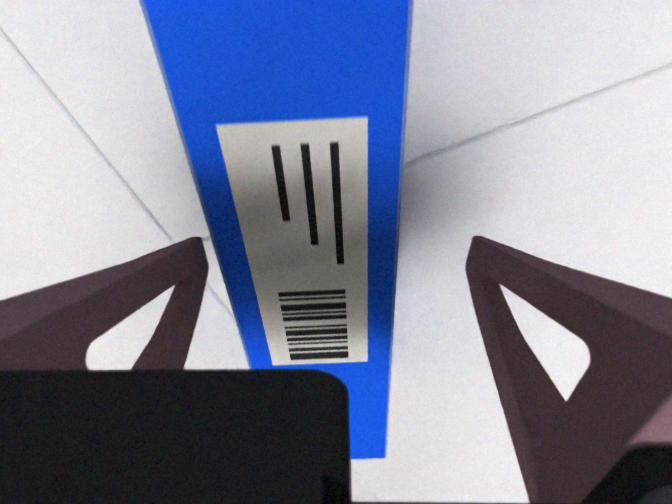

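Call:
move:
  arm4: {"target":[1.967,0.018,0.750,0,0.5664,-0.8241,0],"speed":0.15}
  cameras: []

Call:
move:
  arm1: {"joints":{"gripper_m":0.05}}
  arm4: {"joints":{"gripper_m":0.05}}
  arm3: {"joints":{"gripper_m":0.05}}
  cameras: []

Call:
move:
  arm1: {"target":[-1.85,-0.02,0.96,0,0.5664,-0.8241,0],"speed":0.35}
  arm4: {"target":[1.97,-0.02,0.96,0,0.5664,-0.8241,0],"speed":0.35}
  arm3: {"target":[-0.19,-0.315,0.95,0,1,0,0],"speed":0.35}
  cameras: ["cam_arm3"]

Call:
move:
  arm1: {"joints":{"joint2_rad":1.5,"joint3_rad":1.5,"joint4_rad":-1.5,"joint5_rad":0,"joint6_rad":0}}
  arm4: {"joints":{"joint2_rad":1.5,"joint3_rad":1.5,"joint4_rad":-1.5,"joint5_rad":0,"joint6_rad":0}}
  arm3: {"joints":{"joint2_rad":1.5,"joint3_rad":1.5,"joint4_rad":-1.5,"joint5_rad":0,"joint6_rad":0}}
  cameras: []

Call:
move:
  arm1: {"joints":{"joint1_rad":-1.548}}
  arm4: {"joints":{"joint1_rad":-1.883}}
  arm3: {"joints":{"joint1_rad":2.13}}
  cameras: []

Call:
move:
  arm1: {"target":[-2.415,-1.232,0.88,0,0.8181,0.575,0],"speed":0.4}
  arm4: {"target":[2.113,-1.184,0.88,0,0.4571,0.8894,0],"speed":0.4}
  arm3: {"target":[0.406,-1.288,0.88,0,0.6606,0.7507,0],"speed":0.4}
  cameras: ["cam_arm1","cam_arm3","cam_arm4"]

Scene clock: 369.30 s.
Joint torques (N m): arm1=[2.26 -19.84 8.02 0.72 -0.04 -0.03] | arm2=[0.91 -9.05 8.7 0.91 0.11 -0.19] | arm3=[-1.55 -25.82 9.44 0.62 -0.01 -0.21] | arm4=[1.08 -17.73 10.1 0.76 0 0.12] | arm5=[-1.26 -6.59 7.5 0.76 -0.22 -0.14] | arm6=[0.15 -5.25 9.14 0.36 0.11 -0.16] | arm7=[-0.73 -7.77 13.34 0.12 0.01 0.21] | arm8=[1.32 -6.71 9.96 0.36 -0.19 -0.11]
Heat: arm1: hottest joint3_rad 40 °C; arm2: hottest joint3_rad 38 °C; arm3: hottest joint3_rad 37 °C; arm4: hottest joint3_rad 50 °C; arm5: hottest joint3_rad 40 °C; arm6: hottest joint3_rad 37 °C; arm7: hottest joint3_rad 57 °C; arm8: hottest joint3_rad 39 °C.
move: arm4 off_target
Joint velocities: within noise
arm1, arm2, arm3, arm5, arm6, arm7, arm8: as last shown
arm4.joint_positions: joint1_rad=+0.191 joint2_rad=+2.256 joint3_rad=+1.966 joint4_rad=-1.251 joint5_rad=+0.005 joint6_rad=-0.058 gripper_m=+0.09397
arm4.joint_status: not commanded
arm4.hand: x=+1.9745 y=+0.0137 z=+0.7701 quat_wxyz=(-0.007, +0.565, -0.825, -0.005) (m; scene frame)
arm4.hand_target: x=+1.9668 y=+0.0173 z=+0.7502 quat_wxyz=(+0.000, +0.567, -0.824, +0.000) (m; scene frame)
arm4.hand_status: off_target (0.022 m and 1.0 deg from the pose sent, 0.036 m and 0.8 deg at the start)
pictures: none
No camera images: "cameras" was empty.

Scene clock: 369.93 s.
Joint torques (N m): arm1=[1.85 -20.19 8.1 0.75 -0.01 -0.05] | arm2=[0.85 -9.05 8.69 0.91 0.11 -0.19] | arm3=[-1.49 -25.82 9.46 0.61 -0.03 -0.21] | arm4=[1.32 -17.79 10.09 0.76 -0.01 0.11] | arm5=[-1.55 -5.95 7.45 0.8 -0.2 -0.12] | arm6=[0.15 -5.19 9.14 0.35 0.11 -0.16] | arm7=[-0.67 -7.77 13.37 0.1 0.01 0.2] | arm8=[1.2 -6.71 9.96 0.32 -0.18 -0.1]
Heat: arm1: hottest joint3_rad 40 °C; arm2: hottest joint3_rad 38 °C; arm3: hottest joint3_rad 37 °C; arm4: hottest joint3_rad 50 °C; arm5: hottest joint3_rad 40 °C; arm6: hottest joint3_rad 37 °C; arm7: hottest joint3_rad 57 °C; arm8: hottest joint3_rad 39 °C.
move: arm1 off_target; arm3 off_target; arm4 off_target
Joint velocities: within noise
arm1.joint_positions: joint1_rad=+1.516 joint2_rad=+2.270 joint3_rad=+1.946 joint4_rad=-1.233 joint5_rad=-0.005 joint6_rad=-0.093 gripper_m=+0.05931
arm1.joint_status: gripper_m off_target (ended at +0.05934, target +0.05000)
arm1.hand: x=-1.8373 y=+0.0005 z=+0.7702 quat_wxyz=(-0.003, +0.559, -0.829, -0.001) (m; scene frame)
arm1.hand_target: x=-1.8451 y=+0.0047 z=+0.7581 quat_wxyz=(+0.000, +0.566, -0.824, +0.000) (m; scene frame)
arm1.hand_status: not commanded
arm2, arm5, arm6, arm8: as last shown
arm3.joint_positions: joint1_rad=+0.172 joint2_rad=+2.385 joint3_rad=+2.199 joint4_rad=-1.396 joint5_rad=-0.011 joint6_rad=-0.433 gripper_m=+0.05850
arm3.joint_status: gripper_m off_target (ended at +0.05853, target +0.05000)
arm3.hand: x=-0.2140 y=-0.3090 z=+0.7742 quat_wxyz=(+0.004, +1.000, -0.003, +0.006) (m; scene frame)
arm3.hand_target: x=-0.2149 y=-0.3002 z=+0.7721 quat_wxyz=(+0.000, +1.000, +0.000, +0.000) (m; scene frame)
arm3.hand_status: not commanded
arm4.joint_positions: joint1_rad=+0.191 joint2_rad=+2.256 joint3_rad=+1.966 joint4_rad=-1.251 joint5_rad=+0.005 joint6_rad=-0.057 gripper_m=+0.05960
arm4.joint_status: gripper_m off_target (ended at +0.05963, target +0.05000)
arm4.hand: x=+1.9746 y=+0.0137 z=+0.7701 quat_wxyz=(-0.007, +0.564, -0.825, -0.005) (m; scene frame)
arm4.hand_target: x=+1.9668 y=+0.0173 z=+0.7502 quat_wxyz=(+0.000, +0.566, -0.824, +0.000) (m; scene frame)
arm4.hand_status: not commanded
arm7.joint_positions: joint1_rad=-1.048 joint2_rad=+1.205 joint3_rad=+1.368 joint4_rad=-1.489 joint5_rad=-0.002 joint6_rad=-0.009 gripper_m=+0.09396
arm7.joint_status: not commanded
arm7.hand: x=-0.4688 y=+0.2306 z=+1.1300 quat_wxyz=(-0.080, -0.739, -0.663, +0.090) (m; scene frame)
arm7.hand_target: x=-0.4715 y=+0.2289 z=+1.1453 quat_wxyz=(-0.088, -0.742, -0.656, +0.100) (m; scene frame)
arm7.hand_status: not commanded
pictures: none
No camera images: "cameras" was empty.

Scene clock: 371.67 s.
Joint torques (N m): arm1=[1.44 -18.55 12.29 -0.14 -0.01 -0.07] | arm2=[0.91 -9.11 8.69 0.91 0.11 -0.19] | arm3=[-1.38 -26.52 14.05 -0.39 -0.02 -0.19] | arm4=[-1.03 -16.32 14.57 -0.25 -0.02 -0.04] | arm5=[-0.85 -6.01 7.41 0.94 -0.25 -0.17] | arm6=[0.21 -5.13 9.16 0.36 0.11 -0.16] | arm7=[-0.79 -7.94 13.33 0.1 0 0.2] | arm8=[1.55 -7 9.95 0.36 -0.18 -0.12]
Heat: arm1: hottest joint3_rad 40 °C; arm2: hottest joint3_rad 37 °C; arm3: hottest joint3_rad 37 °C; arm4: hottest joint3_rad 50 °C; arm5: hottest joint3_rad 40 °C; arm6: hottest joint3_rad 37 °C; arm7: hottest joint3_rad 57 °C; arm8: hottest joint3_rad 38 °C.
move: arm1 off_target; arm3 off_target; arm4 off_target
Joint velocities: within noise
arm1.joint_positions: joint1_rad=+1.516 joint2_rad=+2.090 joint3_rad=+2.122 joint4_rad=-1.612 joint5_rad=-0.005 joint6_rad=-0.104 gripper_m=+0.05931
arm1.joint_status: not commanded
arm1.hand: x=-1.8541 y=-0.0287 z=+0.9531 quat_wxyz=(+0.007, +0.563, -0.826, +0.005) (m; scene frame)
arm1.hand_target: x=-1.8502 y=-0.0204 z=+0.9599 quat_wxyz=(-0.001, +0.566, -0.824, +0.000) (m; scene frame)
arm1.hand_status: off_target (0.012 m and 1.1 deg from the pose sent, 0.191 m and 1.2 deg at the start)
arm2, arm5, arm6, arm7, arm8: as last shown
arm3.joint_positions: joint1_rad=+0.172 joint2_rad=+2.239 joint3_rad=+2.304 joint4_rad=-1.672 joint5_rad=-0.011 joint6_rad=-0.433 gripper_m=+0.05850
arm3.joint_status: not commanded
arm3.hand: x=-0.1837 y=-0.3244 z=+0.9147 quat_wxyz=(+0.009, +1.000, -0.003, +0.017) (m; scene frame)
arm3.hand_target: x=-0.1882 y=-0.3160 z=+0.9496 quat_wxyz=(-0.006, +1.000, +0.000, -0.012) (m; scene frame)
arm3.hand_status: off_target (0.037 m and 2.2 deg from the pose sent, 0.178 m and 0.9 deg at the start; pose on its path clipped on 12 of 52 steps; a joint's target at an end of its range on 28 of 52 steps)
arm4.joint_positions: joint1_rad=+0.191 joint2_rad=+2.059 joint3_rad=+2.125 joint4_rad=-1.636 joint5_rad=+0.005 joint6_rad=-0.065 gripper_m=+0.05960
arm4.joint_status: not commanded
arm4.hand: x=+1.9574 y=-0.0271 z=+0.9576 quat_wxyz=(+0.006, +0.568, -0.823, +0.003) (m; scene frame)
arm4.hand_target: x=+1.9698 y=-0.0207 z=+0.9599 quat_wxyz=(-0.001, +0.566, -0.824, +0.000) (m; scene frame)
arm4.hand_status: off_target (0.015 m and 0.7 deg from the pose sent, 0.193 m and 1.0 deg at the start; pose on its path clipped on 7 of 52 steps)
pictures: cam_arm3

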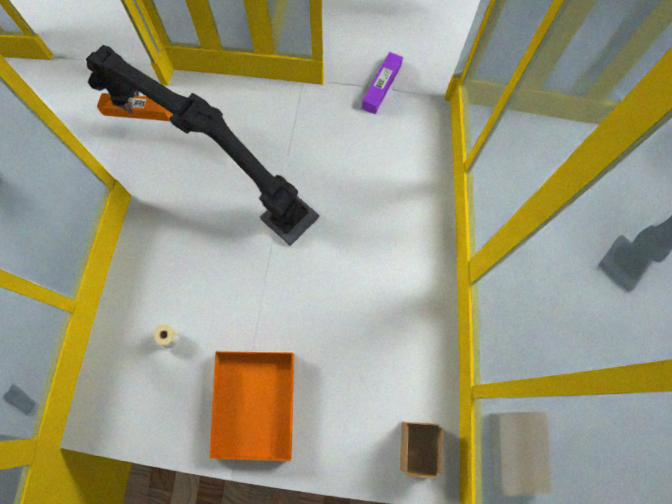

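Scene clock: 373.30 s.
Joint torques (N m): arm1=[1.26 -11.16 8.43 0.8 0.21 0.06] | arm2=[0.85 -9.05 8.69 0.9 0.11 -0.19] | arm3=[-1.2 -15.21 9.89 0.7 0.03 0.13] | arm4=[-1.08 -10.23 10.25 0.9 -0.15 0.11] | arm5=[-1.55 -6.36 7.49 0.8 -0.2 -0.14] | arm6=[0.15 -5.19 9.14 0.36 0.11 -0.16] | arm7=[-0.73 -7.88 13.34 0.06 0 0.2] | arm8=[1.14 -7.12 9.89 0.34 -0.2 -0.09]
Heat: arm1: hottest joint3_rad 40 °C; arm2: hottest joint3_rad 37 °C; arm3: hottest joint3_rad 37 °C; arm4: hottest joint3_rad 50 °C; arm5: hottest joint3_rad 40 °C; arm6: hottest joint3_rad 37 °C; arm7: hottest joint3_rad 57 °C; arm8: hottest joint3_rad 38 °C.
move: arm1 done; arm3 done; arm4 done
Joint velocities: within noise
arm1.joint_positions: joint1_rad=+1.516 joint2_rad=+1.497 joint3_rad=+1.505 joint4_rad=-1.512 joint5_rad=-0.003 joint6_rad=-0.007 gripper_m=+0.05931
arm1.joint_status: all done
arm1.hand: x=-1.9405 y=-0.1950 z=+1.0330 quat_wxyz=(-0.026, +0.522, -0.852, -0.013) (m; scene frame)
arm1.hand_target: x=-1.9391 y=-0.1933 z=+1.0301 quat_wxyz=(-0.029, +0.519, -0.854, -0.013) (m; scene frame)
arm1.hand_status: not commanded
arm2, arm5, arm6, arm7, arm8: as last shown
arm3.joint_positions: joint1_rad=+0.172 joint2_rad=+1.507 joint3_rad=+1.492 joint4_rad=-1.515 joint5_rad=-0.004 joint6_rad=-0.016 gripper_m=+0.05851
arm3.joint_status: all done
arm3.hand: x=+0.0196 y=-0.4192 z=+1.0115 quat_wxyz=(-0.006, +0.978, -0.210, -0.018) (m; scene frame)
arm3.hand_target: x=+0.0172 y=-0.4135 z=+1.0182 quat_wxyz=(-0.011, +0.975, -0.221, -0.032) (m; scene frame)
arm3.hand_status: not commanded
arm4.joint_positions: joint1_rad=+0.191 joint2_rad=+1.491 joint3_rad=+1.502 joint4_rad=-1.513 joint5_rad=+0.002 joint6_rad=-0.008 gripper_m=+0.05960
arm4.joint_status: all done
arm4.hand: x=+1.8817 y=-0.1924 z=+1.0197 quat_wxyz=(-0.022, +0.544, -0.839, -0.017) (m; scene frame)
arm4.hand_target: x=+1.8884 y=-0.1911 z=+1.0151 quat_wxyz=(-0.022, +0.535, -0.844, -0.018) (m; scene frame)
arm4.hand_status: not commanded
pictures: none
No camera images: "cameras" was empty.

Scene clock: 375.77 s.
Joint torques (N m): arm1=[1.26 -12.04 8.42 0.2 0.05 0.06] | arm2=[0.85 -9.05 8.69 0.9 0.11 -0.19] | arm3=[0.09 -15.74 9.99 0.31 -0.07 0.11] | arm4=[-0.79 -11.16 10.28 0.35 -0.07 0.1] | arm5=[-1.32 -6.24 7.53 0.81 -0.2 -0.17] | arm6=[0.15 -5.13 9.16 0.35 0.11 -0.16] | arm7=[-0.91 -7.71 13.31 0.12 0 0.21] | arm8=[1.67 -7.06 10 0.32 -0.2 -0.09]
Heat: arm1: hottest joint3_rad 39 °C; arm2: hottest joint3_rad 37 °C; arm3: hottest joint3_rad 37 °C; arm4: hottest joint3_rad 50 °C; arm5: hottest joint3_rad 40 °C; arm6: hottest joint3_rad 37 °C; arm7: hottest joint3_rad 57 °C; arm8: hottest joint3_rad 38 °C.
move: arm1 done; arm3 done; arm4 done
Joint velocities: within noise
arm1.joint_positions: joint1_rad=-1.543 joint2_rad=+1.507 joint3_rad=+1.505 joint4_rad=-1.494 joint5_rad=+0.001 joint6_rad=-0.006 gripper_m=+0.05938
arm1.joint_status: all done
arm1.hand: x=-2.3324 y=-1.0326 z=+1.0366 quat_wxyz=(-0.025, -0.830, -0.556, +0.033) (m; scene frame)
arm1.hand_target: x=-2.3330 y=-1.0286 z=+1.0375 quat_wxyz=(-0.025, -0.833, -0.552, +0.031) (m; scene frame)
arm1.hand_status: not commanded
arm2, arm5, arm6, arm7, arm8: as last shown
arm3.joint_positions: joint1_rad=+2.123 joint2_rad=+1.513 joint3_rad=+1.492 joint4_rad=-1.502 joint5_rad=-0.001 joint6_rad=-0.014 gripper_m=+0.05846
arm3.joint_status: all done
arm3.hand: x=+0.4068 y=-1.0737 z=+1.0077 quat_wxyz=(+0.017, +0.722, +0.691, -0.013) (m; scene frame)
arm3.hand_target: x=+0.4096 y=-1.0748 z=+1.0166 quat_wxyz=(+0.024, +0.725, +0.688, -0.022) (m; scene frame)
arm3.hand_status: not commanded
arm4.joint_positions: joint1_rad=-1.880 joint2_rad=+1.504 joint3_rad=+1.502 joint4_rad=-1.499 joint5_rad=+0.000 joint6_rad=-0.007 gripper_m=+0.05970
arm4.joint_status: all done
arm4.hand: x=+1.9682 y=-0.9800 z=+1.0209 quat_wxyz=(-0.028, -0.444, -0.895, +0.023) (m; scene frame)
arm4.hand_target: x=+1.9664 y=-0.9799 z=+1.0219 quat_wxyz=(-0.029, -0.448, -0.893, +0.023) (m; scene frame)
arm4.hand_status: not commanded
pictures: none
No camera images: "cameras" was empty.

Scene clock: 378.07 s.
Joint torques (N m): arm1=[1.9 -19.19 12.53 -0.16 0.16 -0.05] | arm2=[0.91 -9.11 8.69 0.9 0.11 -0.19] | arm3=[0.62 -23.24 14.35 -0.35 -0.01 -0.22] | arm4=[-1.38 -18.61 14.99 -0.21 -0.15 0.11] | arm5=[-1.85 -5.95 7.5 0.92 -0.21 -0.13] | arm6=[0.15 -5.19 9.16 0.35 0.11 -0.16] | arm7=[-0.79 -7.77 13.29 0.1 0 0.21] | arm8=[1.49 -7.18 9.96 0.42 -0.17 -0.09]
Heat: arm1: hottest joint3_rad 40 °C; arm2: hottest joint3_rad 37 °C; arm3: hottest joint3_rad 37 °C; arm4: hottest joint3_rad 50 °C; arm5: hottest joint3_rad 40 °C; arm6: hottest joint3_rad 37 °C; arm7: hottest joint3_rad 57 °C; arm8: hottest joint3_rad 38 °C.
move: arm1 off_target; arm3 off_target; arm4 off_target
Joint velocities: within noise
arm1.joint_positions: joint1_rad=-1.543 joint2_rad=+2.184 joint3_rad=+2.048 joint4_rad=-1.460 joint5_rad=+0.004 joint6_rad=-0.042 gripper_m=+0.05938
arm1.joint_status: not commanded
arm1.hand: x=-2.4104 y=-1.2205 z=+0.8750 quat_wxyz=(+0.003, -0.821, -0.571, -0.008) (m; scene frame)
arm1.hand_target: x=-2.4148 y=-1.2315 z=+0.8801 quat_wxyz=(+0.000, -0.818, -0.575, +0.001) (m; scene frame)
arm1.hand_status: off_target (0.013 m and 1.1 deg from the pose sent, 0.267 m and 5.4 deg at the start)
arm2.joint_positions: joint1_rad=-1.208 joint2_rad=+1.195 joint3_rad=+1.400 joint4_rad=-1.497 joint5_rad=-0.003 joint6_rad=+0.013 gripper_m=+0.09194
arm2.joint_status: not commanded
arm2.hand: x=-0.7403 y=-0.2527 z=+1.1471 quat_wxyz=(-0.111, +0.583, -0.800, -0.085) (m; scene frame)
arm2.hand_target: x=-0.7427 y=-0.2516 z=+1.1448 quat_wxyz=(-0.108, +0.592, -0.794, -0.081) (m; scene frame)
arm2.hand_status: not commanded
arm3.joint_positions: joint1_rad=+2.127 joint2_rad=+2.162 joint3_rad=+2.043 joint4_rad=-1.483 joint5_rad=+0.002 joint6_rad=-0.151 gripper_m=+0.05847
arm3.joint_status: not commanded
arm3.hand: x=+0.3981 y=-1.2723 z=+0.8634 quat_wxyz=(-0.011, +0.672, +0.740, +0.016) (m; scene frame)
arm3.hand_target: x=+0.4061 y=-1.2867 z=+0.8802 quat_wxyz=(+0.000, +0.661, +0.751, -0.001) (m; scene frame)
arm3.hand_status: off_target (0.024 m and 2.8 deg from the pose sent, 0.249 m and 10.1 deg at the start)
arm4.joint_positions: joint1_rad=-1.880 joint2_rad=+2.295 joint3_rad=+2.297 joint4_rad=-1.589 joint5_rad=-0.013 joint6_rad=+0.003 gripper_m=+0.05971
arm4.joint_status: not commanded
arm4.hand: x=+2.1112 y=-1.1708 z=+0.8782 quat_wxyz=(+0.007, -0.449, -0.893, -0.002) (m; scene frame)
arm4.hand_target: x=+2.1124 y=-1.1835 z=+0.8801 quat_wxyz=(-0.001, -0.457, -0.889, +0.000) (m; scene frame)
arm4.hand_status: off_target (0.013 m and 1.4 deg from the pose sent, 0.287 m and 4.5 deg at the start)
arm5.joint_positions: joint1_rad=+0.706 joint2_rad=+1.200 joint3_rad=+1.394 joint4_rad=-1.504 joint5_rad=+0.002 joint6_rad=+0.010 gripper_m=+0.09189
arm5.joint_status: not commanded
arm5.hand: x=+1.8146 y=+0.4762 z=+1.1321 quat_wxyz=(+0.026, +0.968, +0.214, -0.124) (m; scene frame)
arm5.hand_target: x=+1.8119 y=+0.4776 z=+1.1349 quat_wxyz=(+0.027, +0.967, +0.216, -0.129) (m; scene frame)
arm5.hand_status: not commanded
arm6.joint_positions: joint1_rad=-0.309 joint2_rad=+1.194 joint3_rad=+1.394 joint4_rad=-1.493 joint5_rad=-0.002 joint6_rad=+0.007 gripper_m=+0.09190
arm6.joint_status: not commanded
arm6.hand: x=+1.0829 y=+0.3182 z=+1.1644 quat_wxyz=(-0.125, -0.446, -0.884, +0.061) (m; scene frame)
arm6.hand_target: x=+1.0859 y=+0.3198 z=+1.1640 quat_wxyz=(-0.121, -0.439, -0.888, +0.060) (m; scene frame)
arm6.hand_status: not commanded
arm7: as last shown
arm8.joint_positions: joint1_rad=-0.494 joint2_rad=+1.192 joint3_rad=+1.403 joint4_rad=-1.500 joint5_rad=+0.003 joint6_rad=+0.008 gripper_m=+0.09194
arm8.joint_status: not commanded
arm8.hand: x=-2.0061 y=+0.4810 z=+1.1089 quat_wxyz=(-0.032, -0.964, -0.227, +0.137) (m; scene frame)
arm8.hand_target: x=-2.0082 y=+0.4821 z=+1.1048 quat_wxyz=(-0.031, -0.964, -0.228, +0.132) (m; scene frame)
arm8.hand_status: not commanded
pictures: cam_arm1, cam_arm3, cam_arm4

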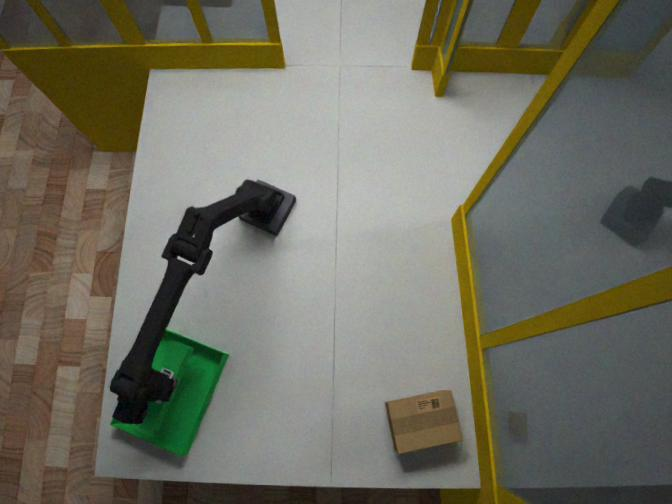

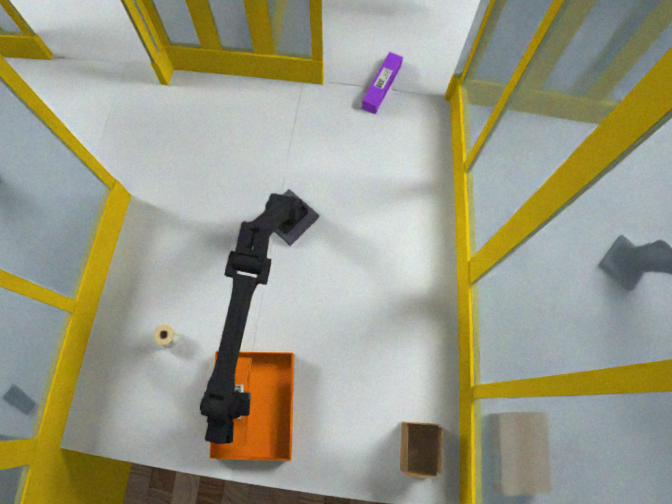

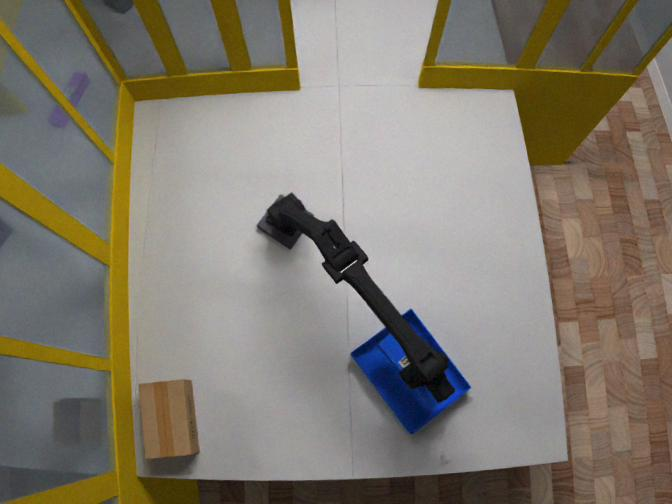

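Call:
move:
  arm1: {"target":[-2.413,-1.232,0.764,0,0.8181,0.575,0],"speed":0.15}
  arm4: {"target":[2.113,-1.184,0.767,0,0.4571,0.8894,0],"speed":0.15}
  arm3: {"target":[0.432,-1.288,0.778,0,0.6606,0.7507,0],"speed":0.15}
  cameras: ["cam_arm3"]

Scene clock: 389.57 s.
Joint torques (N m): arm1=[1.38 -20.31 8.12 0.83 0.18 -0.04] | arm2=[0.85 -9.11 8.69 0.91 0.11 -0.19] | arm3=[0.32 -24.76 9.18 0.57 -0.02 0.14] | arm4=[-1.14 -19.25 10.25 0.77 -0.15 0.11] | arm5=[-1.14 -6.53 7.45 0.85 -0.18 -0.18] | arm6=[0.15 -5.19 9.14 0.35 0.11 -0.16] | arm7=[-0.62 -7.77 13.31 0.16 0.01 0.19] | arm8=[1.38 -7 9.95 0.36 -0.21 -0.11]
Heat: arm1: hottest joint3_rad 40 °C; arm2: hottest joint3_rad 37 °C; arm3: hottest joint3_rad 36 °C; arm4: hottest joint3_rad 50 °C; arm5: hottest joint3_rad 40 °C; arm6: hottest joint3_rad 37 °C; arm7: hottest joint3_rad 57 °C; arm8: hottest joint3_rad 38 °C.
move: arm1 done; arm3 off_target; arm4 off_target
Joint velocities: within noise
arm1.joint_positions: joint1_rad=-1.543 joint2_rad=+2.275 joint3_rad=+1.935 joint4_rad=-1.236 joint5_rad=+0.004 joint6_rad=-0.042 gripper_m=+0.05938
arm1.joint_status: not commanded
arm1.hand: x=-2.4139 y=-1.2307 z=+0.7736 quat_wxyz=(-0.002, -0.821, -0.571, +0.001) (m; scene frame)
arm1.hand_target: x=-2.4129 y=-1.2319 z=+0.7640 quat_wxyz=(+0.000, -0.818, -0.575, +0.000) (m; scene frame)
arm1.hand_status: done (0.010 m and 0.6 deg from the pose sent, 0.112 m and 1.1 deg at the start)
arm2, arm5, arm6, arm7, arm8: as last shown
arm3.joint_positions: joint1_rad=+2.165 joint2_rad=+2.234 joint3_rad=+1.935 joint4_rad=-1.284 joint5_rad=+0.002 joint6_rad=-0.146 gripper_m=+0.05847
arm3.joint_status: not commanded
arm3.hand: x=+0.4231 y=-1.2822 z=+0.7761 quat_wxyz=(-0.005, +0.660, +0.751, +0.008) (m; scene frame)
arm3.hand_target: x=+0.4319 y=-1.2878 z=+0.7781 quat_wxyz=(+0.000, +0.661, +0.751, +0.000) (m; scene frame)
arm3.hand_status: off_target (0.011 m and 1.1 deg from the pose sent, 0.093 m and 2.8 deg at the start)
arm4.joint_positions: joint1_rad=-1.880 joint2_rad=+2.347 joint3_rad=+2.141 joint4_rad=-1.355 joint5_rad=-0.013 joint6_rad=+0.006 gripper_m=+0.05971
arm4.joint_status: not commanded
arm4.hand: x=+2.1161 y=-1.1798 z=+0.7829 quat_wxyz=(-0.004, -0.450, -0.893, +0.003) (m; scene frame)
arm4.hand_target: x=+2.1127 y=-1.1837 z=+0.7671 quat_wxyz=(+0.000, -0.457, -0.889, +0.000) (m; scene frame)
arm4.hand_status: off_target (0.017 m and 1.1 deg from the pose sent, 0.112 m and 1.4 deg at the start)
pictures: cam_arm3

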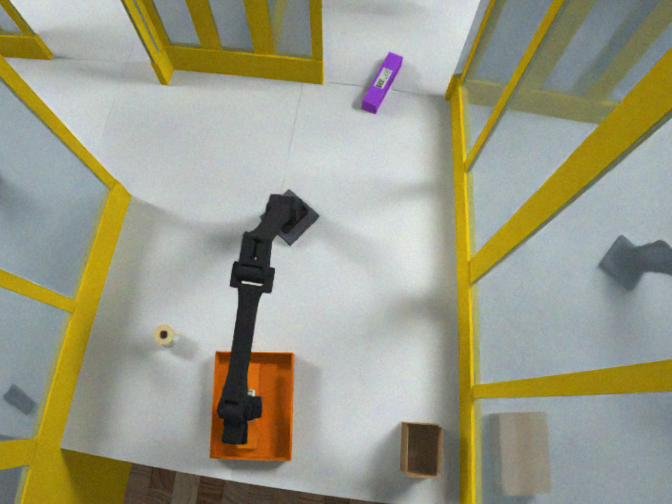

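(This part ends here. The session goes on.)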